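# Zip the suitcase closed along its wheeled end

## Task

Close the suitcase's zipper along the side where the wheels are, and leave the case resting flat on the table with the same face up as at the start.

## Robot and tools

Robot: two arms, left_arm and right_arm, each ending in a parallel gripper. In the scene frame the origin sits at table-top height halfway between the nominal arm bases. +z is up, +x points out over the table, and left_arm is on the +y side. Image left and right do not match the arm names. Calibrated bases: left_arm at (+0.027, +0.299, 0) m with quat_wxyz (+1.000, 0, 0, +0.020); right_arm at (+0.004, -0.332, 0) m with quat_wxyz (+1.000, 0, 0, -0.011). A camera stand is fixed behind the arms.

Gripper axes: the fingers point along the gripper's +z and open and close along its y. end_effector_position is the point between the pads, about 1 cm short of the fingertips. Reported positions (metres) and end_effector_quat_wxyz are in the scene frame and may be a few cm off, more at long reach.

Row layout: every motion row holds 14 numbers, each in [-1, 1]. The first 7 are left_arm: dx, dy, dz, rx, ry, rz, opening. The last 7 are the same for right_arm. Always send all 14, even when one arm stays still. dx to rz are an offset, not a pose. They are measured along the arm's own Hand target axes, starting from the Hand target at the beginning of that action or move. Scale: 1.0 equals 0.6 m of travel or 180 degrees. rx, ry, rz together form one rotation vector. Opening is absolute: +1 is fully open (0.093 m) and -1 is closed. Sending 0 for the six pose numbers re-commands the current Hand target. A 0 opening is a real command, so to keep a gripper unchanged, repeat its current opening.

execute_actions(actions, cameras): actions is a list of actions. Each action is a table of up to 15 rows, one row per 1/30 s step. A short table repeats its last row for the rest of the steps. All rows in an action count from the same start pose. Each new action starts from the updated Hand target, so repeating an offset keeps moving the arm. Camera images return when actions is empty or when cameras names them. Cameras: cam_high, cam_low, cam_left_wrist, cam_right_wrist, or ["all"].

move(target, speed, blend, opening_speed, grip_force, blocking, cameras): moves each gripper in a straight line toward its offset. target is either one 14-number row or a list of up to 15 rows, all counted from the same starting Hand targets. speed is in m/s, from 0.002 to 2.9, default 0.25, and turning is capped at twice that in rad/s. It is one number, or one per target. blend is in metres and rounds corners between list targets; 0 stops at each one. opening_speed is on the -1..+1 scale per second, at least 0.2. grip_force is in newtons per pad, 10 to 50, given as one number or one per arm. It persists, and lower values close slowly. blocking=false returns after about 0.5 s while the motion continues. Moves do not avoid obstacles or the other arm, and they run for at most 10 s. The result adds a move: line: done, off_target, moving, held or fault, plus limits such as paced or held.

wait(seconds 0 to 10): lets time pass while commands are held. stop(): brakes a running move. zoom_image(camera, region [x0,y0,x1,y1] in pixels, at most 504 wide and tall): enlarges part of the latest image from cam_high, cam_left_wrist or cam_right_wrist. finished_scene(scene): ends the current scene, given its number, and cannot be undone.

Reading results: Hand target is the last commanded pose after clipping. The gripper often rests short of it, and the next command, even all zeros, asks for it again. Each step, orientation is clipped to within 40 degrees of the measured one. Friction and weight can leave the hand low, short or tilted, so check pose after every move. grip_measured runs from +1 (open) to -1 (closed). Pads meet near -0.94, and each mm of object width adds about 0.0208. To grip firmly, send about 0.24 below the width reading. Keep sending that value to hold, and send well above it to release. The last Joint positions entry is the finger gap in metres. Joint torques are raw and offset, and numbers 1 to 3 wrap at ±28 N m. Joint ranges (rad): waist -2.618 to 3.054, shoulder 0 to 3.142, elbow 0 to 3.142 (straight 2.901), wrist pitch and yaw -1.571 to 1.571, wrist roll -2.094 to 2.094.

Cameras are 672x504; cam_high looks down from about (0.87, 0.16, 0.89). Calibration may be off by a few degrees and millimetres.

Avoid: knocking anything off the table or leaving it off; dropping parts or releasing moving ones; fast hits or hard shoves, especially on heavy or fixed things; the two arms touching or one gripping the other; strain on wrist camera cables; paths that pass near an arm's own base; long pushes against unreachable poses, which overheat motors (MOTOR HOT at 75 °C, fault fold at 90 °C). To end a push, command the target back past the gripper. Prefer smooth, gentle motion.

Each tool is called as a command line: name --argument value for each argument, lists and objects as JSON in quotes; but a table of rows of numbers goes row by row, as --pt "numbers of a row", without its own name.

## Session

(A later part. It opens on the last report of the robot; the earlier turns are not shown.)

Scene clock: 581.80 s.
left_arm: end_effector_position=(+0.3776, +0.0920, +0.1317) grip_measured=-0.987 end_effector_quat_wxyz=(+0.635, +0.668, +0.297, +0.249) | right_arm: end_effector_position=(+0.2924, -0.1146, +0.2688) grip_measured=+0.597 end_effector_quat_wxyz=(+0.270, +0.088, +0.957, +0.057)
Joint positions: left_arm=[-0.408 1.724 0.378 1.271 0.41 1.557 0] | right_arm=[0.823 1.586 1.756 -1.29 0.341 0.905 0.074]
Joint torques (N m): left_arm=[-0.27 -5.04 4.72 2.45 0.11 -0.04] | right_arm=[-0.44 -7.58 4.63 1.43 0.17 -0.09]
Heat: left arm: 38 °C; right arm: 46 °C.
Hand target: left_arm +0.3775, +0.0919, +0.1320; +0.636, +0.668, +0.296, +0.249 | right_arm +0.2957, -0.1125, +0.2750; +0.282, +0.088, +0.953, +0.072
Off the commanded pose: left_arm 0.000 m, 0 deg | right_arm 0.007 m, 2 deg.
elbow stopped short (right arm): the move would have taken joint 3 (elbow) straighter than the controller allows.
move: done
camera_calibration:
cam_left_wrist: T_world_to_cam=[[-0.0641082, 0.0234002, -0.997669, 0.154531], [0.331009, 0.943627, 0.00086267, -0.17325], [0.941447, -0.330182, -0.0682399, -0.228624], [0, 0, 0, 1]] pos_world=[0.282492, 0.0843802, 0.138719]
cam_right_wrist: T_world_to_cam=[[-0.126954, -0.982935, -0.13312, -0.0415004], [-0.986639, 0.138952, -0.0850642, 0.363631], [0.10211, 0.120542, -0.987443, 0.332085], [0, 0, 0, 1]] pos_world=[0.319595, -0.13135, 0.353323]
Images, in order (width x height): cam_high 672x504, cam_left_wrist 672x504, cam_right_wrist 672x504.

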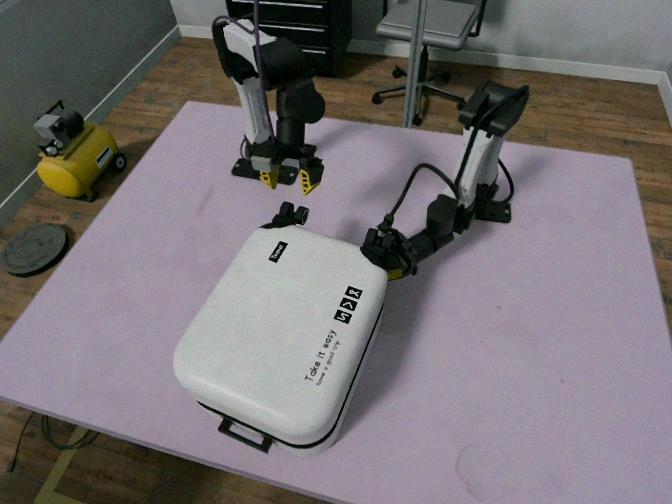

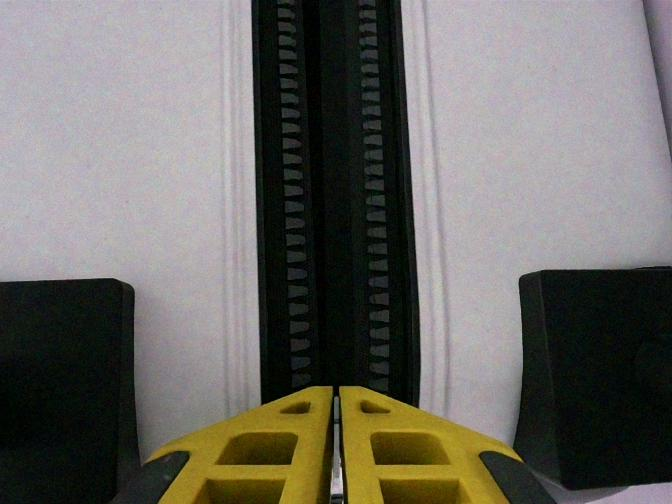

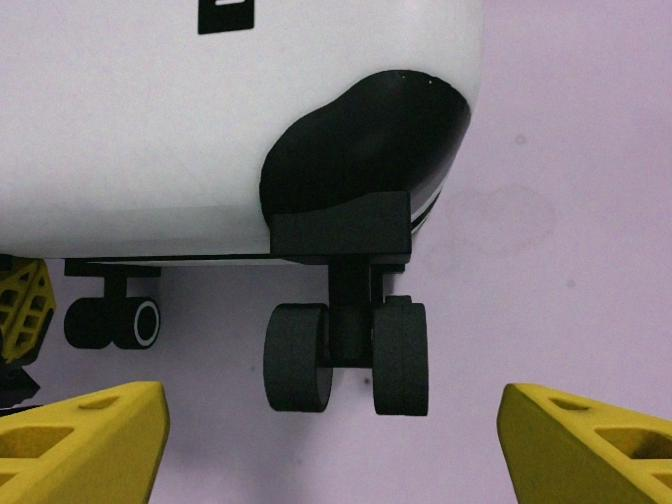

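move --pt "0 0 0 0 0 0 -1 0.077 -0.017 0.119 0 0 0 0.6" --pt "0 0 0 0 0 0 -1 0.077 -0.017 0.119 0 0 0 -0.25" --speed 0.12 --opening_speed 0.8 --cameras '["cam_right_wrist"]'

Scene clock: 592.27 s.
left_arm: end_effector_position=(+0.3776, +0.0920, +0.1317) grip_measured=-0.987 end_effector_quat_wxyz=(+0.635, +0.668, +0.297, +0.249) | right_arm: end_effector_position=(+0.2947, -0.1090, +0.1744) grip_measured=+0.090 end_effector_quat_wxyz=(+0.262, +0.082, +0.960, +0.049)
Joint positions: left_arm=[-0.408 1.724 0.378 1.271 0.41 1.557 0] | right_arm=[0.829 1.547 1.341 -0.939 0.341 0.903 0.05]
Joint torques (N m): left_arm=[-0.36 -5.15 4.77 2.48 0.17 -0.08] | right_arm=[0.28 -9.87 5.24 1.34 0.23 0.08]
Heat: left arm: 38 °C; right arm: 44 °C.
Hand target: left_arm +0.3775, +0.0919, +0.1320; +0.636, +0.668, +0.296, +0.249 | right_arm +0.2957, -0.1065, +0.1896; +0.282, +0.088, +0.953, +0.072
Off the commanded pose: left_arm 0.000 m, 0 deg | right_arm 0.015 m, 4 deg.
move: off_target (right_arm); target 2's new opening was sent with right_arm's hand 0.015 m and 4 deg from that target
camera_calibration:
cam_right_wrist: T_world_to_cam=[[-0.121248, -0.986201, -0.112721, -0.0538963], [-0.989074, 0.129626, -0.0702142, 0.354251], [0.0838569, 0.102976, -0.991143, 0.242067], [0, 0, 0, 1]] pos_world=[0.323547, -0.124, 0.258721]
Images, in order (width x height): cam_right_wrist 672x504.

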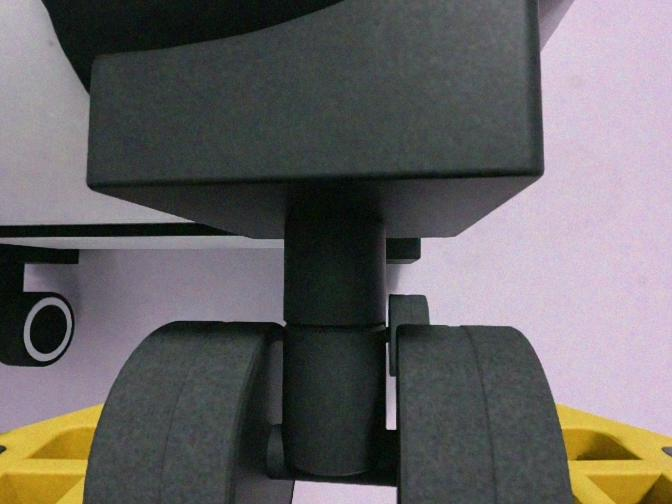

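move --target '[-0.083,0.02,0.033,0,0.09,0,-1,0.0,0.04,0,0,0,0,-0.25]' --speed 0.05 --cameras '["cam_left_wrist"]'

zoom_image --camera "cam_left_wrist" --region '[200, 320, 480, 494]'

Scene clock: 600.93 s.
left_arm: end_effector_position=(+0.3741, +0.0847, +0.1334) grip_measured=-0.987 end_effector_quat_wxyz=(+0.572, +0.583, +0.452, +0.359) | right_arm: end_effector_position=(+0.2895, -0.1185, +0.1845) grip_measured=+0.064 end_effector_quat_wxyz=(+0.267, +0.071, +0.961, +0.015)
Joint positions: left_arm=[-0.731 1.683 0.378 1.212 -0.338 1.441 0] | right_arm=[0.845 1.547 1.386 -1.029 0.394 0.894 0.048]
Joint torques (N m): left_arm=[-6.38 -6.71 7.17 2.24 0.67 0.76] | right_arm=[2.99 -3.55 8.87 1.7 -0.1 0.55]
Motor temperatures (°C): left_arm=[20 32 26 38 19 19 20] | right_arm=[19 43 32 32 17 19 23]
Heat: left arm: 38 °C; right arm: 43 °C.
Hand target: left_arm +0.3575, +0.0424, +0.1449; +0.588, +0.626, +0.383, +0.341 | right_arm +0.2987, -0.0831, +0.1941; +0.282, +0.088, +0.953, +0.072
Off the commanded pose: left_arm 0.047 m, 10 deg | right_arm 0.038 m, 7 deg.
move: off_target (left_arm, right_arm)
camera_calibration:
cam_left_wrist: T_world_to_cam=[[-0.104504, -0.0497857, -0.993278, 0.17698], [-0.0944814, 0.994726, -0.0399179, -0.00496728], [0.990026, 0.0896747, -0.108656, -0.275949], [0, 0, 0, 1]] pos_world=[0.291223, 0.0384978, 0.145608]
Images, in order (width x height): cam_left_wrist 672x504.

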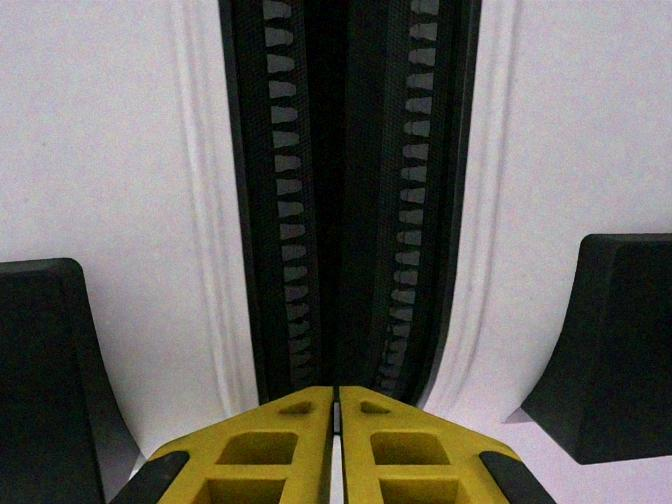

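Scaled by 1.800 from the camera's 672x504 image, which has a finer 960x720 frame.

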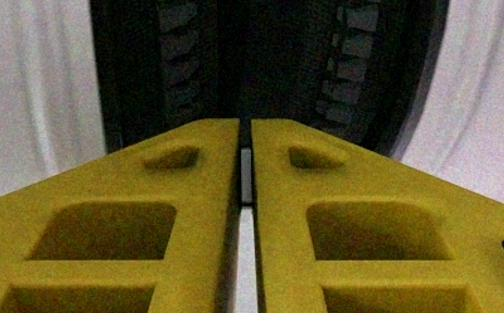

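move --target '[-0.06,0.015,0.025,0,0,0,-1,0.0,0.04,0,0,0,0,-0.25]' --speed 0.05 --cameras '["cam_left_wrist"]'

zoom_image --camera "cam_left_wrist" --region '[200, 320, 480, 494]'

Scene clock: 607.57 s.
left_arm: end_effector_position=(+0.3723, +0.0849, +0.1317) grip_measured=-0.987 end_effector_quat_wxyz=(+0.522, +0.572, +0.479, +0.413) | right_arm: end_effector_position=(+0.2833, -0.1109, +0.1915) grip_measured=+0.062 end_effector_quat_wxyz=(+0.254, +0.077, +0.964, -0.005)
Joint positions: left_arm=[-0.822 1.683 0.425 1.121 -0.574 1.469 0] | right_arm=[0.882 1.604 1.487 -1.14 0.414 0.952 0.048]
Joint torques (N m): left_arm=[-8.46 -6.83 9.92 2.3 1.66 0.48] | right_arm=[3.56 -2.66 8.98 2.15 -0.11 0.38]
Heat: left arm: 37 °C; right arm: 41 °C.
Hand target: left_arm +0.3543, +0.0035, +0.1536; +0.588, +0.626, +0.383, +0.341 | right_arm +0.3017, -0.0598, +0.1987; +0.282, +0.088, +0.953, +0.072
Off the commanded pose: left_arm 0.086 m, 17 deg | right_arm 0.055 m, 10 deg.
move: off_target (left_arm, right_arm)
camera_calibration:
cam_left_wrist: T_world_to_cam=[[-0.108003, 0.0104272, -0.994096, 0.171382], [-0.232251, 0.97201, 0.0354284, 0.0379735], [0.966641, 0.234707, -0.102559, -0.278746], [0, 0, 0, 1]] pos_world=[0.296777, 0.0267259, 0.140437]
Images, in order (width x height): cam_left_wrist 672x504.

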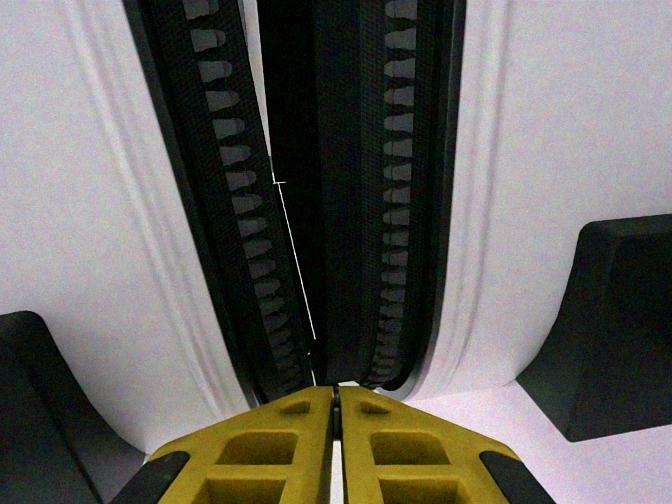

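Scaled by 1.800 from the camera's 672x504 image, which has a finer 960x720 frame.

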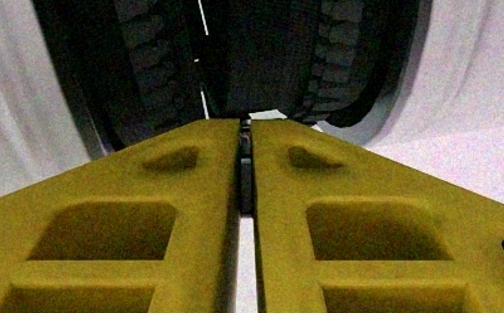

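move --target '[-0.013,0.0,-0.06,0,0,0,-1,0.0,0.0,0,0,0,0,-0.25]' --speed 0.05 --cameras '["cam_left_wrist","cam_high"]'

zoom_image --camera "cam_left_wrist" --region '[200, 320, 480, 494]'

Scene clock: 613.83 s.
left_arm: end_effector_position=(+0.3535, +0.0887, +0.1317) grip_measured=-0.987 end_effector_quat_wxyz=(+0.503, +0.582, +0.482, +0.421) | right_arm: end_effector_position=(+0.2702, -0.1104, +0.1923) grip_measured=+0.060 end_effector_quat_wxyz=(+0.237, +0.066, +0.969, -0.009)
Joint positions: left_arm=[-0.877 1.601 0.385 1.038 -0.647 1.468 0] | right_arm=[0.902 1.598 1.5 -1.193 0.393 0.96 0.048]
Joint torques (N m): left_arm=[-9.76 -8.51 5.68 2.93 1.62 0.33] | right_arm=[1.76 -2.37 8.16 2.52 0.11 0.35]
Heat: left arm: 37 °C; right arm: 40 °C.
Hand target: left_arm +0.3191, +0.0137, +0.1566; +0.588, +0.626, +0.383, +0.341 | right_arm +0.3016, -0.0597, +0.1986; +0.282, +0.088, +0.953, +0.072
Off the commanded pose: left_arm 0.086 m, 18 deg | right_arm 0.060 m, 11 deg.
move: off_target (left_arm, right_arm)
camera_calibration:
cam_left_wrist: T_world_to_cam=[[-0.128293, 0.0450569, -0.990712, 0.172935], [-0.248102, 0.965744, 0.0760494, 0.0306853], [0.960201, 0.255554, -0.112719, -0.259763], [0, 0, 0, 1]] pos_world=[0.279224, 0.0289576, 0.139715]
Images, in order (width x height): cam_high 672x504, cam_left_wrist 672x504.

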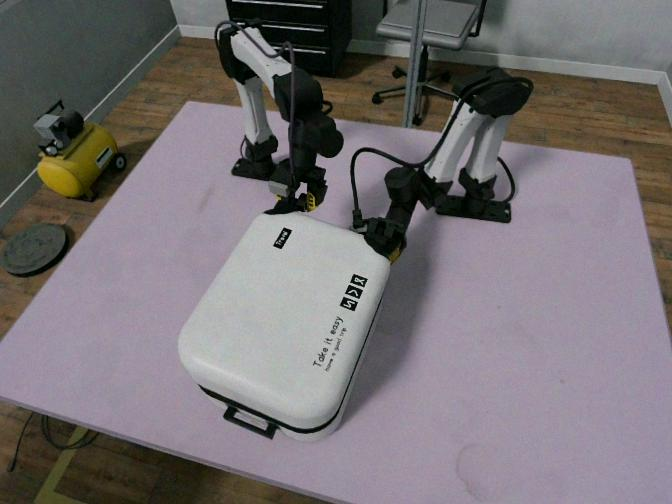

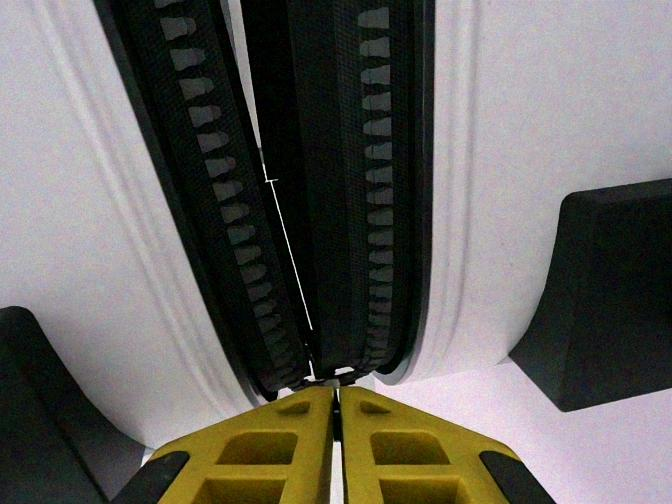

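Scaled by 1.800 from the camera's 672x504 image, which has a finer 960x720 frame.

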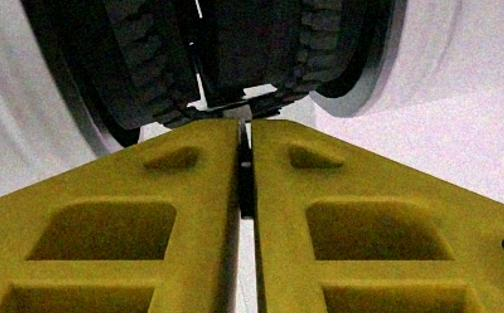

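wait --seconds 0 --cameras '["cam_left_wrist","cam_right_wrist","cam_high"]'

Scene clock: 646.30 s.
left_arm: end_effector_position=(+0.3535, +0.0887, +0.1317) grip_measured=-0.987 end_effector_quat_wxyz=(+0.503, +0.582, +0.482, +0.421) | right_arm: end_effector_position=(+0.2702, -0.1104, +0.1923) grip_measured=+0.059 end_effector_quat_wxyz=(+0.237, +0.066, +0.969, -0.009)
Joint positions: left_arm=[-0.877 1.601 0.385 1.038 -0.647 1.468 0] | right_arm=[0.902 1.598 1.5 -1.193 0.393 0.96 0.048]
Joint torques (N m): left_arm=[-9.89 -8.53 5.78 2.94 1.62 0.4] | right_arm=[1.59 -2.32 8.17 2.51 0.09 0.32]
Motor temperatures (°C): left_arm=[29 36 27 37 23 19 20] | right_arm=[19 35 34 41 17 19 24]
Heat: left arm: 37 °C; right arm: 41 °C.
Hand target: left_arm +0.3191, +0.0137, +0.1566; +0.588, +0.626, +0.383, +0.341 | right_arm +0.3016, -0.0597, +0.1986; +0.282, +0.088, +0.953, +0.072
Tool commands: left_gripper/opening=-1.0 right_gripper/opening=-0.25
Off the commanded pose: left_arm 0.086 m, 18 deg | right_arm 0.060 m, 11 deg.
camera_calibration:
cam_left_wrist: T_world_to_cam=[[-0.128293, 0.0450569, -0.990712, 0.172935], [-0.248102, 0.965744, 0.0760494, 0.0306853], [0.960201, 0.255554, -0.112719, -0.259763], [0, 0, 0, 1]] pos_world=[0.279224, 0.0289576, 0.139715]
cam_right_wrist: T_world_to_cam=[[-0.119333, -0.992811, 0.00926622, -0.0809576], [-0.992598, 0.119085, -0.0238281, 0.322253], [0.0225533, -0.0120411, -0.999673, 0.267518], [0, 0, 0, 1]] pos_world=[0.304173, -0.11553, 0.275859]
Images, in order (width x height): cam_high 672x504, cam_left_wrist 672x504, cam_right_wrist 672x504.

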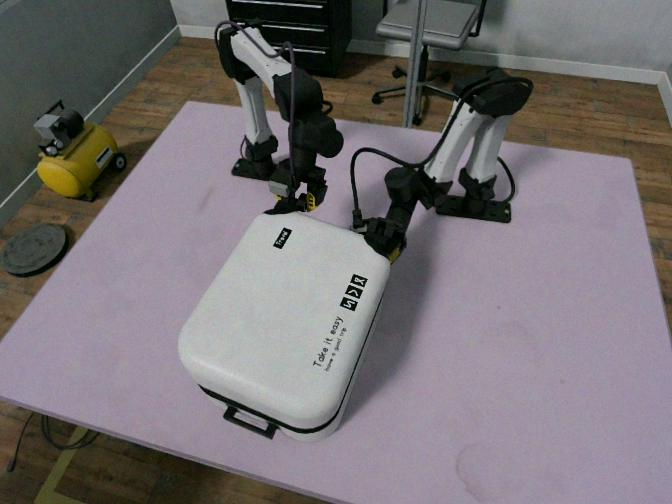

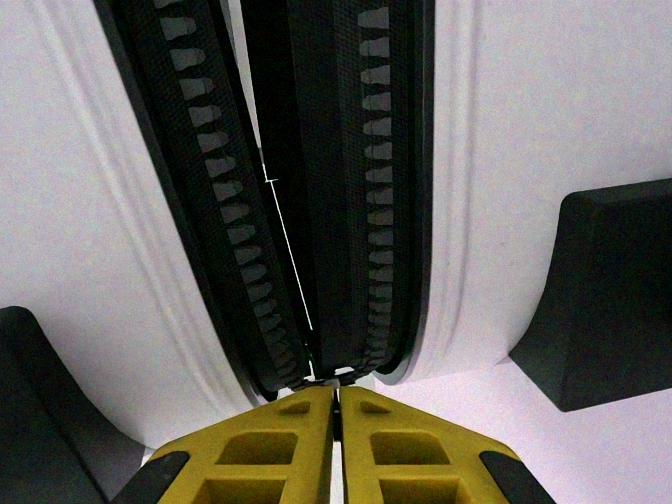

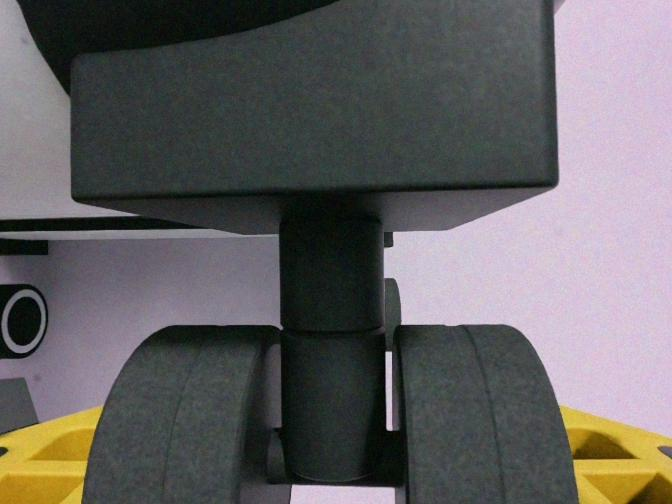

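move --target '[-0.045,-0.007,0.071,0,0,0,-1,0.017,0.065,0.006,0,0,0,-0.25]' --speed 0.08 --cameras '["cam_left_wrist"]'

Scene clock: 658.33 s.
left_arm: end_effector_position=(+0.3397, -0.0216, +0.1431) grip_measured=-0.990 end_effector_quat_wxyz=(+0.575, +0.631, +0.391, +0.345) | right_arm: end_effector_position=(+0.2838, -0.0535, +0.1818) grip_measured=+0.059 end_effector_quat_wxyz=(+0.248, +0.109, +0.962, +0.019)
Joint positions: left_arm=[-1.02 1.766 0.585 1.064 -0.502 1.5 0] | right_arm=[0.977 1.77 1.641 -1.149 0.416 1.118 0.048]
Joint torques (N m): left_arm=[-0.12 -4.83 7.8 2.7 0.25 0.03] | right_arm=[1.55 -6.58 9.02 1.81 0.29 -0.5]
Heat: left arm: 38 °C; right arm: 42 °C.
Hand target: left_arm +0.3432, -0.0303, +0.1499; +0.588, +0.626, +0.383, +0.341 | right_arm +0.3002, -0.0193, +0.1977; +0.282, +0.088, +0.953, +0.073
Off the commanded pose: left_arm 0.012 m, 2 deg | right_arm 0.041 m, 8 deg.
move: off_target (left_arm, right_arm)
camera_calibration:
cam_left_wrist: T_world_to_cam=[[-0.0840027, 0.043751, -0.995505, 0.173042], [0.0371676, 0.998478, 0.0407454, 0.0417955], [0.995772, -0.0335778, -0.0855009, -0.239208], [0, 0, 0, 1]] pos_world=[0.251179, -0.0573348, 0.150109]
Images, in order (width x height): cam_left_wrist 672x504.

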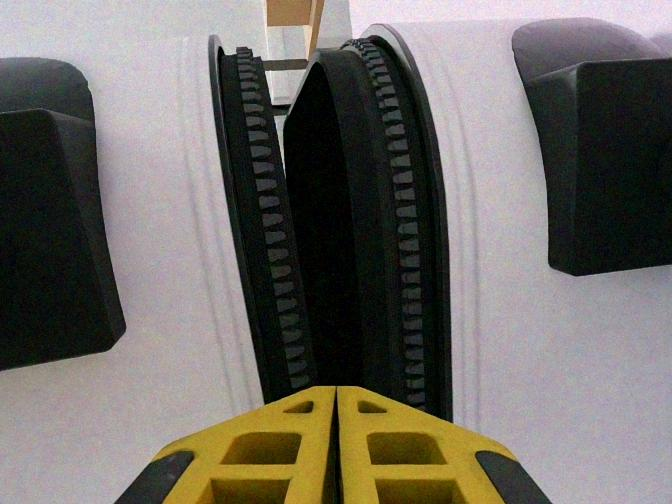

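move --pt "-0.025 -0.008 -0.085 0 0 0 -0.85 0 0 0 0 0 0 -0.25" --pt "0.098 -0.02 -0.134 0 0 0 -0.6 0 0 0 0 0 0 -0.25" --speed 0.15 --blend '[0.02,0]' --cameras '["cam_left_wrist","cam_high"]'

Scene clock: 665.83 s.
left_arm: end_effector_position=(+0.3011, +0.0585, +0.1315) grip_measured=-0.601 end_effector_quat_wxyz=(+0.568, +0.639, +0.390, +0.341) | right_arm: end_effector_position=(+0.2838, -0.0535, +0.1818) grip_measured=+0.059 end_effector_quat_wxyz=(+0.248, +0.109, +0.962, +0.019)
Joint positions: left_arm=[-0.953 1.495 0.236 1.125 -0.427 1.508 0.016] | right_arm=[0.977 1.77 1.641 -1.149 0.416 1.118 0.048]
Joint torques (N m): left_arm=[0.23 -4.98 3.92 3.07 0.19 -0.01] | right_arm=[1.62 -6.49 9.06 1.82 0.29 -0.5]
Heat: left arm: 38 °C; right arm: 40 °C.
Hand target: left_arm +0.2998, +0.0599, +0.1425; +0.588, +0.626, +0.383, +0.341 | right_arm +0.3002, -0.0193, +0.1977; +0.282, +0.088, +0.953, +0.073
Off the commanded pose: left_arm 0.011 m, 3 deg | right_arm 0.041 m, 8 deg.
move: off_target (left_arm, right_arm); target 2's new opening was sent with left_arm's hand 0.011 m and 3 deg from that target
camera_calibration:
cam_left_wrist: T_world_to_cam=[[-0.097854, 0.0605521, -0.993357, 0.15767], [0.0462304, 0.997346, 0.0562412, -0.0409472], [0.994126, -0.0404198, -0.100394, -0.196323], [0, 0, 0, 1]] pos_world=[0.212491, 0.0233559, 0.139216]
Images, in order (width x height): cam_high 672x504, cam_left_wrist 672x504.

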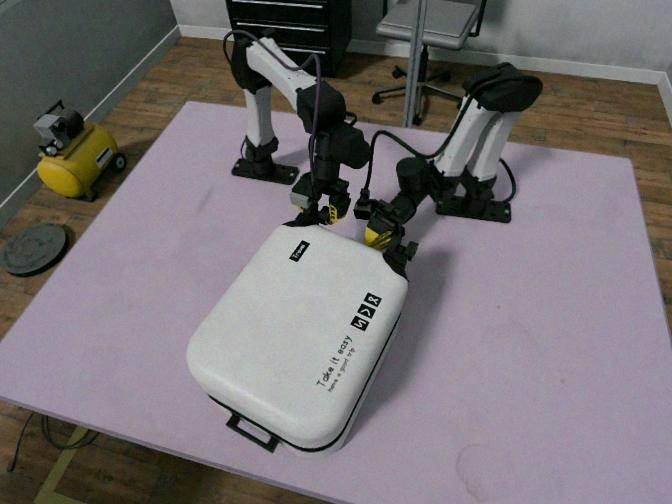

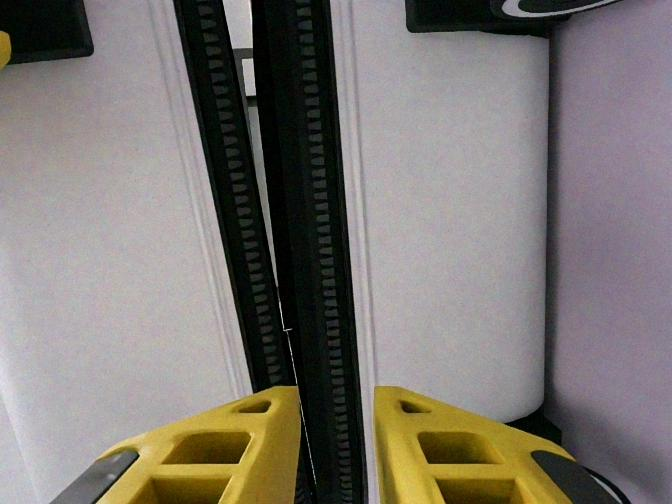

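move --target '[0.13,0,-0.095,0,0,0,-0.6,0,0,0,0,0,0,-0.25]' --speed 0.12 --cameras '["cam_left_wrist"]'

Scene clock: 673.67 s.
left_arm: end_effector_position=(+0.2901, +0.1557, +0.1502) grip_measured=-0.601 end_effector_quat_wxyz=(+0.590, +0.618, +0.388, +0.346) | right_arm: end_effector_position=(+0.2838, -0.0535, +0.1818) grip_measured=+0.059 end_effector_quat_wxyz=(+0.248, +0.109, +0.962, +0.019)
Joint positions: left_arm=[-0.561 0.926 0.005 0.856 -0.04 1.537 0.016] | right_arm=[0.977 1.77 1.641 -1.149 0.416 1.118 0.048]
Joint torques (N m): left_arm=[0.17 -1.16 5.56 2.46 0.29 0.03] | right_arm=[1.61 -6.52 9.06 1.8 0.29 -0.49]
Heat: left arm: 38 °C; right arm: 39 °C.
Hand target: left_arm +0.2869, +0.1556, +0.1451; +0.588, +0.626, +0.383, +0.341 | right_arm +0.3002, -0.0193, +0.1977; +0.282, +0.088, +0.953, +0.073
Off the commanded pose: left_arm 0.006 m, 1 deg | right_arm 0.041 m, 8 deg.
move: off_target (right_arm)
camera_calibration:
cam_left_wrist: T_world_to_cam=[[-0.0578301, 0.0129731, -0.998242, 0.165801], [0.0406581, 0.999117, 0.0106291, -0.13035], [0.997498, -0.039972, -0.0583065, -0.186922], [0, 0, 0, 1]] pos_world=[0.201342, 0.120612, 0.155997]
Images, in order (width x height): cam_left_wrist 672x504.

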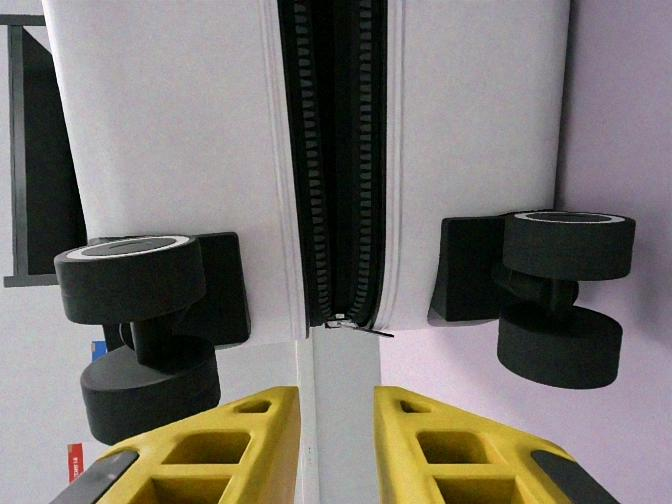

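move --target '[0.118,0,0.046,0,-0.094,0,-0.6,0,0,0,0,0,0,-0.25]' --speed 0.1 --cameras '["cam_left_wrist","cam_low"]'

Scene clock: 693.03 s.
left_arm: end_effector_position=(+0.3412, +0.2054, +0.1331) grip_measured=-0.601 end_effector_quat_wxyz=(+0.631, +0.669, +0.314, +0.237) | right_arm: end_effector_position=(+0.2838, -0.0535, +0.1818) grip_measured=+0.059 end_effector_quat_wxyz=(+0.248, +0.109, +0.962, +0.019)
Joint positions: left_arm=[0.082 1.468 0.194 1.127 0.89 1.606 0.016] | right_arm=[0.977 1.77 1.641 -1.149 0.416 1.118 0.048]
Joint torques (N m): left_arm=[-0.06 -1.94 6.65 2.38 0.37 0.04] | right_arm=[1.61 -6.49 9.05 1.83 0.29 -0.5]
Motor temperatures (°C): left_arm=[25 31 28 37 21 19 20] | right_arm=[19 34 35 39 17 19 24]
Heat: left arm: 37 °C; right arm: 39 °C.
Hand target: left_arm +0.3448, +0.2048, +0.1413; +0.638, +0.669, +0.292, +0.245 | right_arm +0.3002, -0.0193, +0.1977; +0.282, +0.088, +0.953, +0.073
Off the commanded pose: left_arm 0.009 m, 3 deg | right_arm 0.041 m, 8 deg.
move: off_target (left_arm, right_arm)
camera_calibration:
cam_left_wrist: T_world_to_cam=[[-0.1053, 0.0137776, -0.994345, 0.166508], [0.322922, 0.946191, -0.0210866, -0.263021], [0.940549, -0.323317, -0.104083, -0.153082], [0, 0, 0, 1]] pos_world=[0.24645, 0.19708, 0.144087]
Images, in order (width x height): cam_low 672x504, cam_left_wrist 672x504.

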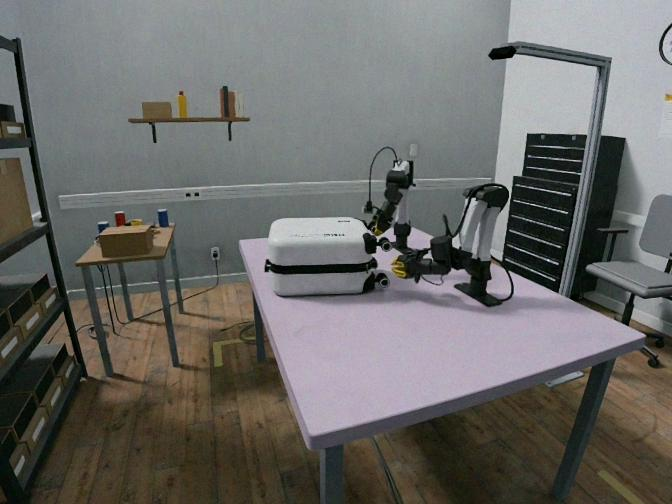

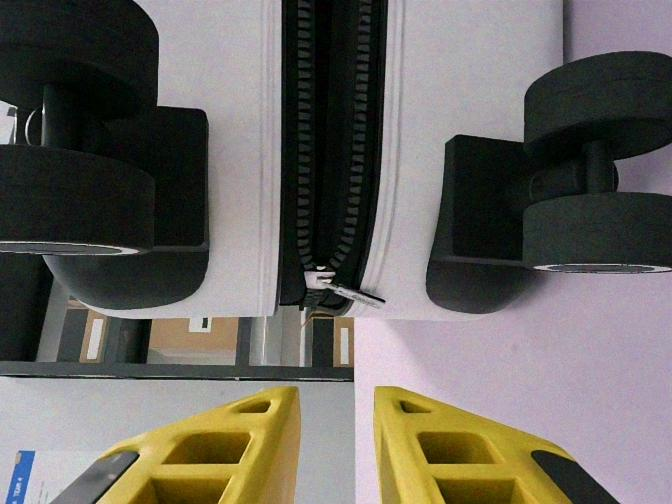

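move --target '[0.052,0.02,0.095,0,0,0,-0.6,0,0,0,0,0,0,-0.25]' --speed 0.1 --cameras '["cam_left_wrist"]'

Scene clock: 706.23 s.
left_arm: end_effector_position=(+0.4025, +0.1882, +0.1473) grip_measured=-0.601 end_effector_quat_wxyz=(+0.636, +0.670, +0.291, +0.248) | right_arm: end_effector_position=(+0.2838, -0.0535, +0.1818) grip_measured=+0.059 end_effector_quat_wxyz=(+0.248, +0.109, +0.962, +0.019)
Joint positions: left_arm=[-0.006 1.662 0.436 1.126 0.821 1.605 0.016] | right_arm=[0.977 1.77 1.641 -1.149 0.416 1.118 0.048]
Joint torques (N m): left_arm=[-0.94 -3.59 6.99 2.15 0.09 -0.11] | right_arm=[1.58 -6.6 9.03 1.81 0.29 -0.49]
Heat: left arm: 37 °C; right arm: 38 °C.
Hand target: left_arm +0.4077, +0.1860, +0.1481; +0.638, +0.669, +0.292, +0.245 | right_arm +0.3002, -0.0193, +0.1977; +0.282, +0.088, +0.953, +0.073
Off the commanded pose: left_arm 0.006 m, 0 deg | right_arm 0.041 m, 8 deg.
move: off_target (right_arm)
camera_calibration:
cam_left_wrist: T_world_to_cam=[[-0.059476, 0.0268365, -0.997869, 0.166983], [0.342066, 0.939663, 0.00488292, -0.276595], [0.937792, -0.341047, -0.0650672, -0.216186], [0, 0, 0, 1]] pos_world=[0.307282, 0.181696, 0.153911]
Images, in order (width x height): cam_left_wrist 672x504.

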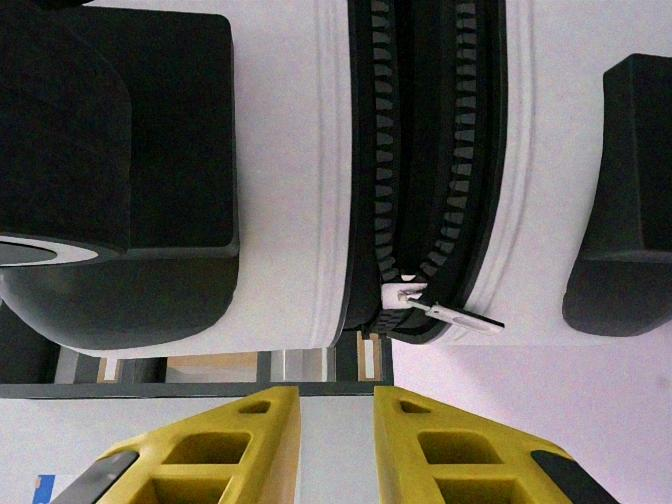

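move --pt "0.008 -0.033 0 0 0 0 -0.6 0 0 0 0 0 0 -0.25" --pt "0.008 -0.033 0.055 0 0 0 -0.6 0 0 0 0 0 0 -0.25" --speed 0.06 --cameras '["cam_left_wrist"]'

Scene clock: 718.43 s.
left_arm: end_effector_position=(+0.4263, +0.1700, +0.1180) grip_measured=-0.601 end_effector_quat_wxyz=(+0.629, +0.676, +0.306, +0.233) | right_arm: end_effector_position=(+0.2838, -0.0535, +0.1818) grip_measured=+0.059 end_effector_quat_wxyz=(+0.248, +0.109, +0.962, +0.019)
Joint positions: left_arm=[-0.074 1.839 0.515 1.185 0.752 1.596 0.016] | right_arm=[0.977 1.77 1.641 -1.149 0.416 1.118 0.048]
Joint torques (N m): left_arm=[-1.21 -4.45 6.71 2.74 0.11 -0.1] | right_arm=[1.55 -6.54 9.03 1.82 0.29 -0.5]
Heat: left arm: 36 °C; right arm: 39 °C.
Hand target: left_arm +0.4327, +0.1662, +0.1260; +0.638, +0.669, +0.292, +0.245 | right_arm +0.3002, -0.0193, +0.1977; +0.282, +0.088, +0.953, +0.073
Off the commanded pose: left_arm 0.011 m, 2 deg | right_arm 0.041 m, 8 deg.
move: off_target (left_arm, right_arm)
camera_calibration:
cam_left_wrist: T_world_to_cam=[[-0.10472, 0.0285088, -0.994093, 0.158172], [0.340618, 0.94016, -0.00891946, -0.26536], [0.934352, -0.33954, -0.108164, -0.240267], [0, 0, 0, 1]] pos_world=[0.331444, 0.163391, 0.128883]
Images, in order (width x height): cam_left_wrist 672x504.

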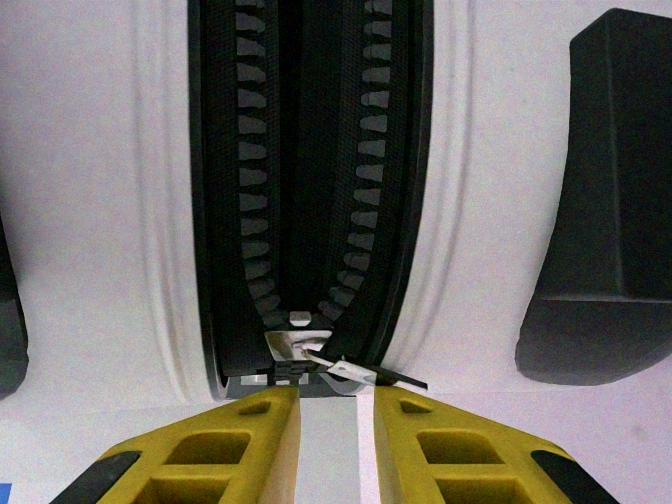

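move --pt "0.006 0.016 0.008 0 0 0 -0.6 0 0 0 0 0 0 -0.25" --pt "-0.018 0.016 0.012 0 0 0 -0.6 0 0 0 0 0 0 -0.25" --speed 0.05 --cameras '["cam_left_wrist"]'

Scene clock: 725.03 s.
left_arm: end_effector_position=(+0.4389, +0.1695, +0.1265) grip_measured=-0.601 end_effector_quat_wxyz=(+0.626, +0.668, +0.314, +0.254) | right_arm: end_effector_position=(+0.2854, -0.0534, +0.1815) grip_measured=+0.059 end_effector_quat_wxyz=(+0.252, +0.111, +0.961, +0.018)
Joint positions: left_arm=[-0.093 1.836 0.549 1.173 0.69 1.59 0.016] | right_arm=[0.977 1.773 1.641 -1.144 0.424 1.122 0.048]
Joint torques (N m): left_arm=[-3.14 -8.1 4.29 2.43 0.26 -0.11] | right_arm=[1.54 -6.79 9.01 1.78 0.21 -0.53]
Heat: left arm: 38 °C; right arm: 39 °C.
Hand target: left_arm +0.4308, +0.1534, +0.1355; +0.638, +0.669, +0.292, +0.245 | right_arm +0.3002, -0.0194, +0.1976; +0.282, +0.088, +0.953, +0.072
Off the commanded pose: left_arm 0.020 m, 3 deg | right_arm 0.040 m, 8 deg.
move: off_target (left_arm, right_arm)
camera_calibration:
cam_left_wrist: T_world_to_cam=[[-0.0858415, 0.0268134, -0.995948, 0.160203], [0.300149, 0.953892, -0.00018889, -0.254728], [0.950022, -0.298949, -0.0899316, -0.267491], [0, 0, 0, 1]] pos_world=[0.344331, 0.158721, 0.13545]
Images, in order (width x height): cam_left_wrist 672x504.

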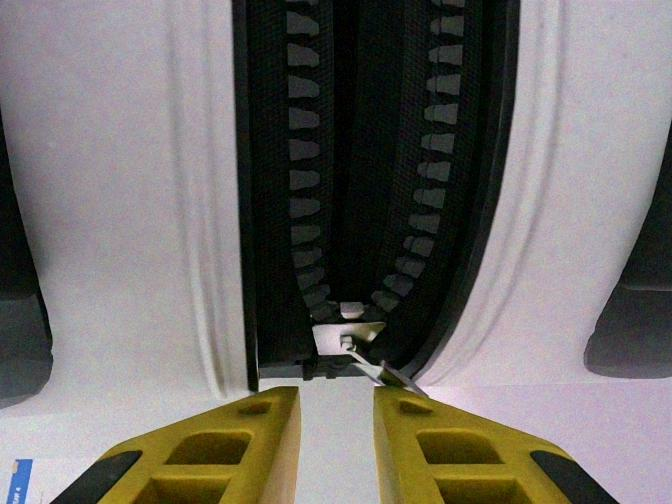

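move --target '[-0.045,0.004,0.0,0,0,0,-0.6,0,0,0,0,0,0,-0.25]' --speed 0.05 --cameras '["cam_left_wrist"]'

Scene clock: 735.27 s.
left_arm: end_effector_position=(+0.4328, +0.1670, +0.1275) grip_measured=-0.601 end_effector_quat_wxyz=(+0.608, +0.657, +0.343, +0.283) | right_arm: end_effector_position=(+0.2854, -0.0534, +0.1815) grip_measured=+0.059 end_effector_quat_wxyz=(+0.252, +0.111, +0.961, +0.018)
Joint positions: left_arm=[-0.149 1.781 0.491 1.173 0.543 1.585 0.016] | right_arm=[0.977 1.773 1.641 -1.144 0.424 1.122 0.048]
Joint torques (N m): left_arm=[-4.37 -8.14 3.79 2.62 0.92 -0.16] | right_arm=[1.62 -6.71 8.98 1.79 0.21 -0.53]
Heat: left arm: 37 °C; right arm: 40 °C.
Hand target: left_arm +0.4119, +0.1344, +0.1391; +0.638, +0.669, +0.292, +0.245 | right_arm +0.3002, -0.0194, +0.1976; +0.282, +0.088, +0.953, +0.072
Off the commanded pose: left_arm 0.040 m, 8 deg | right_arm 0.040 m, 8 deg.
move: off_target (left_arm, right_arm)
camera_calibration:
cam_left_wrist: T_world_to_cam=[[-0.0922149, 0.0325247, -0.995208, 0.16241], [0.212224, 0.977144, 0.0122699, -0.217931], [0.97286, -0.210075, -0.0970098, -0.286116], [0, 0, 0, 1]] pos_world=[0.339578, 0.147561, 0.13655]
Images, in order (width x height): cam_left_wrist 672x504.

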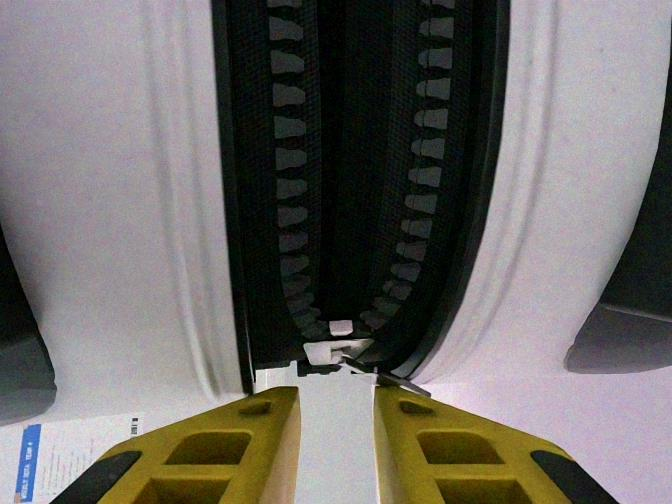

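move --target '[-0.045,0.004,-0.01,0,0,0,-0.6,0,0,0,0,0,0,-0.25]' --speed 0.05 --cameras '["cam_left_wrist"]'

Scene clock: 740.87 s.
left_arm: end_effector_position=(+0.4070, +0.1511, +0.1283) grip_measured=-0.601 end_effector_quat_wxyz=(+0.607, +0.660, +0.346, +0.277) | right_arm: end_effector_position=(+0.2858, -0.0537, +0.1818) grip_measured=+0.059 end_effector_quat_wxyz=(+0.253, +0.111, +0.961, +0.017)
Joint positions: left_arm=[-0.22 1.698 0.404 1.169 0.477 1.575 0.016] | right_arm=[0.977 1.773 1.641 -1.144 0.427 1.122 0.048]
Joint torques (N m): left_arm=[-4.57 -7.13 4.52 2.69 0.91 -0.12] | right_arm=[1.54 -6.8 9.01 1.79 0.19 -0.53]
Heat: left arm: 37 °C; right arm: 40 °C.
Hand target: left_arm +0.3887, +0.1196, +0.1432; +0.638, +0.669, +0.292, +0.245 | right_arm +0.3002, -0.0194, +0.1976; +0.282, +0.088, +0.953, +0.072
Off the commanded pose: left_arm 0.039 m, 8 deg | right_arm 0.040 m, 8 deg.
move: off_target (left_arm, right_arm)
camera_calibration:
cam_left_wrist: T_world_to_cam=[[-0.105225, 0.0335489, -0.993882, 0.16631], [0.216944, 0.976133, 0.00998134, -0.198374], [0.970496, -0.214567, -0.109992, -0.260957], [0, 0, 0, 1]] pos_world=[0.313793, 0.132068, 0.138569]
Images, in order (width x height): cam_left_wrist 672x504.

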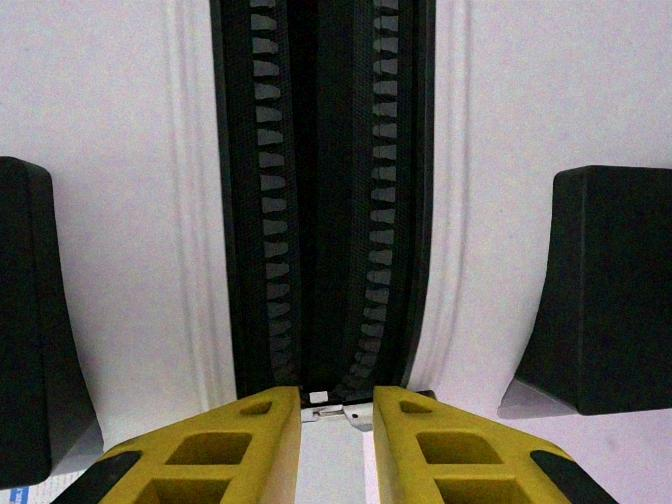

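zoom_image --camera "cam_left_wrist" --region '[230, 350, 450, 480]'

move --target '[-0.018,0.0,0.005,0,0,0,-0.6,0,0,0,0,0,0,-0.25]' --speed 0.05 --cameras '["cam_left_wrist"]'

Scaled by 2.291 from the camera's 672x504 image, which has a finer 960x720 frame.

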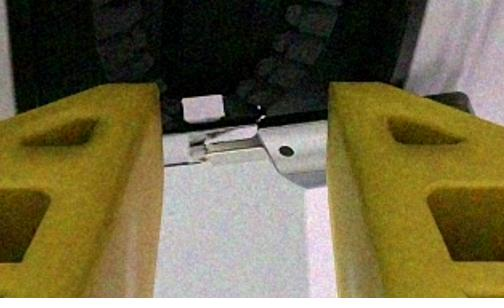

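Scene clock: 753.37 s.
left_arm: end_effector_position=(+0.4063, +0.1497, +0.1285) grip_measured=-0.601 end_effector_quat_wxyz=(+0.600, +0.654, +0.360, +0.288) | right_arm: end_effector_position=(+0.2862, -0.0541, +0.1820) grip_measured=+0.059 end_effector_quat_wxyz=(+0.255, +0.112, +0.960, +0.016)
Joint positions: left_arm=[-0.25 1.684 0.392 1.169 0.408 1.564 0.016] | right_arm=[0.977 1.773 1.641 -1.144 0.431 1.122 0.048]
Joint torques (N m): left_arm=[-5.46 -7.08 4.36 2.75 1.13 -0.07] | right_arm=[1.51 -6.8 9.09 1.8 0.15 -0.53]
Heat: left arm: 37 °C; right arm: 41 °C.
Hand target: left_arm +0.3831, +0.1098, +0.1434; +0.638, +0.669, +0.292, +0.245 | right_arm +0.3002, -0.0194, +0.1977; +0.282, +0.088, +0.953, +0.072
Off the commanded pose: left_arm 0.048 m, 10 deg | right_arm 0.041 m, 8 deg.
move: off_target (left_arm, right_arm)
camera_calibration:
cam_left_wrist: T_world_to_cam=[[-0.110249, 0.0286616, -0.993491, 0.169239], [0.177847, 0.98402, 0.00865249, -0.182013], [0.977863, -0.175736, -0.113585, -0.268844], [0, 0, 0, 1]] pos_world=[0.313921, 0.127009, 0.139175]
Images, in order (width x height): cam_left_wrist 672x504.

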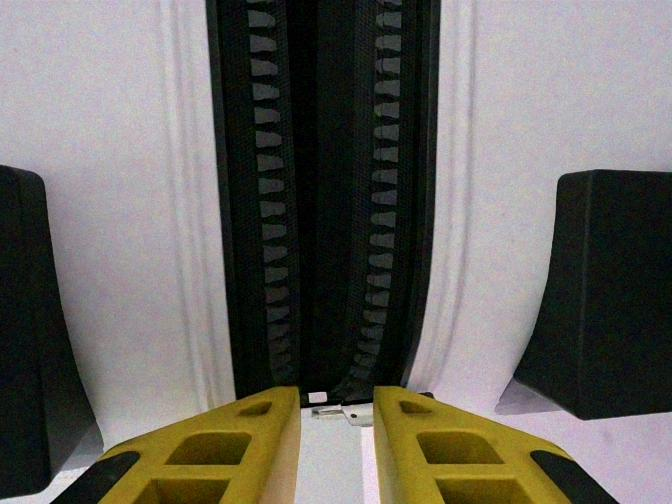

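move --target '[0.0,0.0,0.0,0,0,0,-1,0,0,0,0,0,0,-0.25]' --opening_speed 0.5 --cameras '["cam_left_wrist"]'

zoom_image --camera "cam_left_wrist" --region '[230, 330, 450, 460]'

Scene clock: 758.80 s.
left_arm: end_effector_position=(+0.3952, +0.1295, +0.1297) grip_measured=-0.990 end_effector_quat_wxyz=(+0.613, +0.666, +0.334, +0.263) | right_arm: end_effector_position=(+0.2863, -0.0542, +0.1820) grip_measured=+0.059 end_effector_quat_wxyz=(+0.255, +0.112, +0.960, +0.016)
Joint positions: left_arm=[-0.29 1.679 0.39 1.167 0.448 1.563 0] | right_arm=[0.977 1.773 1.641 -1.144 0.431 1.122 0.048]
Joint torques (N m): left_arm=[-2.85 -6.53 5.07 2.73 0.69 -0.06] | right_arm=[1.58 -6.71 9.03 1.77 0.13 -0.54]
Heat: left arm: 38 °C; right arm: 41 °C.
Hand target: left_arm +0.3832, +0.1099, +0.1435; +0.638, +0.669, +0.292, +0.245 | right_arm +0.3002, -0.0194, +0.1977; +0.282, +0.088, +0.953, +0.072
Off the commanded pose: left_arm 0.027 m, 6 deg | right_arm 0.041 m, 8 deg.
move: off_target (left_arm, right_arm)
camera_calibration:
cam_left_wrist: T_world_to_cam=[[-0.107655, 0.0319682, -0.993674, 0.168382], [0.256001, 0.966671, 0.0033641, -0.188055], [0.960663, -0.254019, -0.112251, -0.244736], [0, 0, 0, 1]] pos_world=[0.301379, 0.114236, 0.140478]
Images, in order (width x height): cam_left_wrist 672x504.

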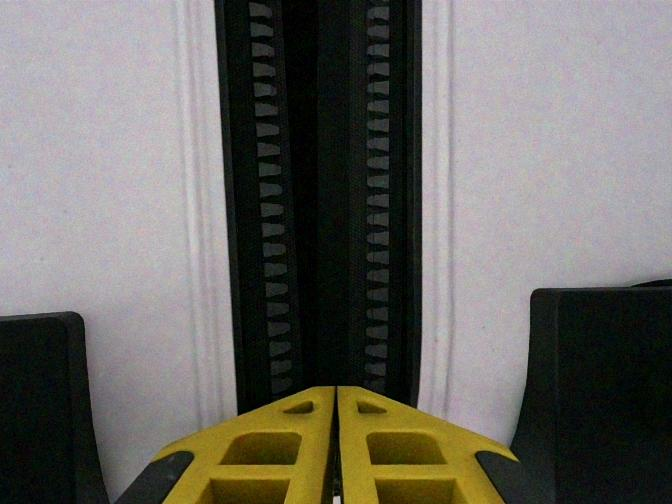

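Scaled by 2.291 from the camera's 672x504 image, which has a finer 960x720 frame.

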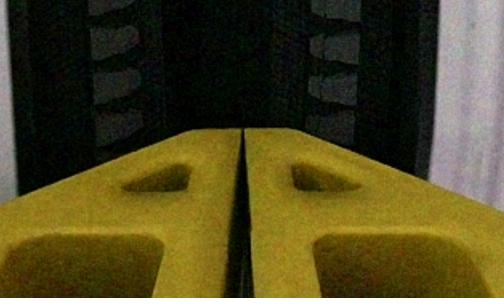

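move --pt "-0.02 0 -0.06 0 0 0 -0.75 0 0 0 0 0 0 -0.25" --pt "0.06 -0.01 -0.06 0 0 0 -0.6 0 0 0 0 0 0 -0.25" --speed 0.15 --blend '[0.01,0]' --cameras '["cam_left_wrist"]'

Scene clock: 765.70 s.
left_arm: end_effector_position=(+0.3782, +0.1629, +0.1272) grip_measured=-0.601 end_effector_quat_wxyz=(+0.626, +0.673, +0.318, +0.232) | right_arm: end_effector_position=(+0.2863, -0.0542, +0.1820) grip_measured=+0.059 end_effector_quat_wxyz=(+0.255, +0.112, +0.960, +0.016)
Joint positions: left_arm=[-0.122 1.637 0.327 1.169 0.687 1.574 0.016] | right_arm=[0.977 1.773 1.641 -1.144 0.431 1.122 0.048]
Joint torques (N m): left_arm=[-0.23 -3.1 6.76 2.77 0.36 0.05] | right_arm=[1.65 -6.78 9.01 1.79 0.16 -0.53]
Heat: left arm: 38 °C; right arm: 41 °C.
Hand target: left_arm +0.3830, +0.1609, +0.1383; +0.638, +0.669, +0.292, +0.245 | right_arm +0.3002, -0.0194, +0.1977; +0.282, +0.088, +0.953, +0.072
Off the commanded pose: left_arm 0.012 m, 4 deg | right_arm 0.041 m, 8 deg.
move: off_target (left_arm, right_arm); target 2's new opening was sent with left_arm's hand 0.012 m and 4 deg from that target
camera_calibration:
cam_left_wrist: T_world_to_cam=[[-0.121605, 0.01985, -0.99238, 0.170088], [0.322554, 0.946327, -0.0205964, -0.234835], [0.938707, -0.322601, -0.12148, -0.199575], [0, 0, 0, 1]] pos_world=[0.283773, 0.154471, 0.13971]
Images, in order (width x height): cam_left_wrist 672x504.

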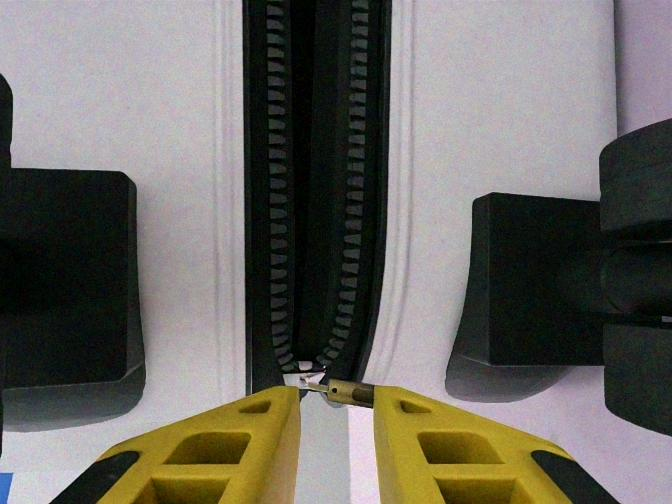

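move --target '[0.0,-0.008,0.035,0,0,0,-0.55,0,0,0,0,0,0,-0.25]' --speed 0.04 --cameras '["cam_left_wrist"]'

Scene clock: 773.13 s.
left_arm: end_effector_position=(+0.3903, +0.1491, +0.1201) grip_measured=-0.551 end_effector_quat_wxyz=(+0.627, +0.678, +0.312, +0.225) | right_arm: end_effector_position=(+0.2863, -0.0542, +0.1820) grip_measured=+0.059 end_effector_quat_wxyz=(+0.255, +0.112, +0.960, +0.016)
Joint positions: left_arm=[-0.163 1.72 0.383 1.192 0.667 1.574 0.019] | right_arm=[0.977 1.773 1.641 -1.144 0.431 1.122 0.048]
Joint torques (N m): left_arm=[-1.1 -3.63 6.37 2.92 0.12 -0.03] | right_arm=[1.55 -6.78 9.09 1.8 0.14 -0.53]
Heat: left arm: 38 °C; right arm: 41 °C.
Hand target: left_arm +0.3974, +0.1461, +0.1321; +0.638, +0.669, +0.292, +0.245 | right_arm +0.3002, -0.0194, +0.1977; +0.282, +0.088, +0.953, +0.072
Off the commanded pose: left_arm 0.014 m, 4 deg | right_arm 0.041 m, 8 deg.
move: off_target (left_arm, right_arm)
camera_calibration:
cam_left_wrist: T_world_to_cam=[[-0.126092, 0.0258093, -0.991683, 0.165611], [0.342084, 0.939476, -0.0190452, -0.232577], [0.931171, -0.34164, -0.127289, -0.209661], [0, 0, 0, 1]] pos_world=[0.295674, 0.142598, 0.133117]
Images, in order (width x height): cam_left_wrist 672x504.

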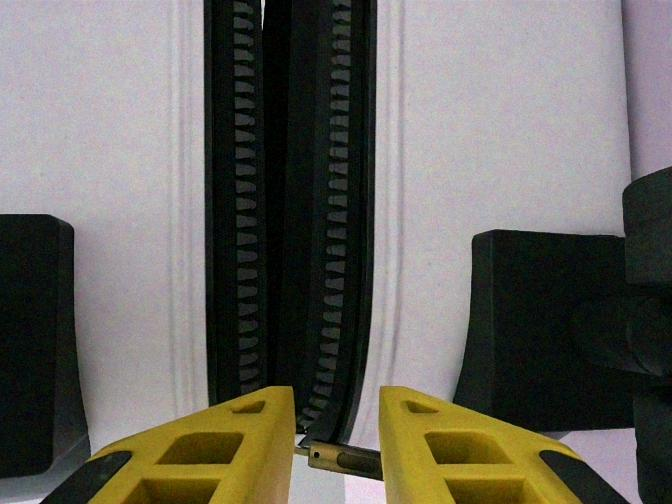

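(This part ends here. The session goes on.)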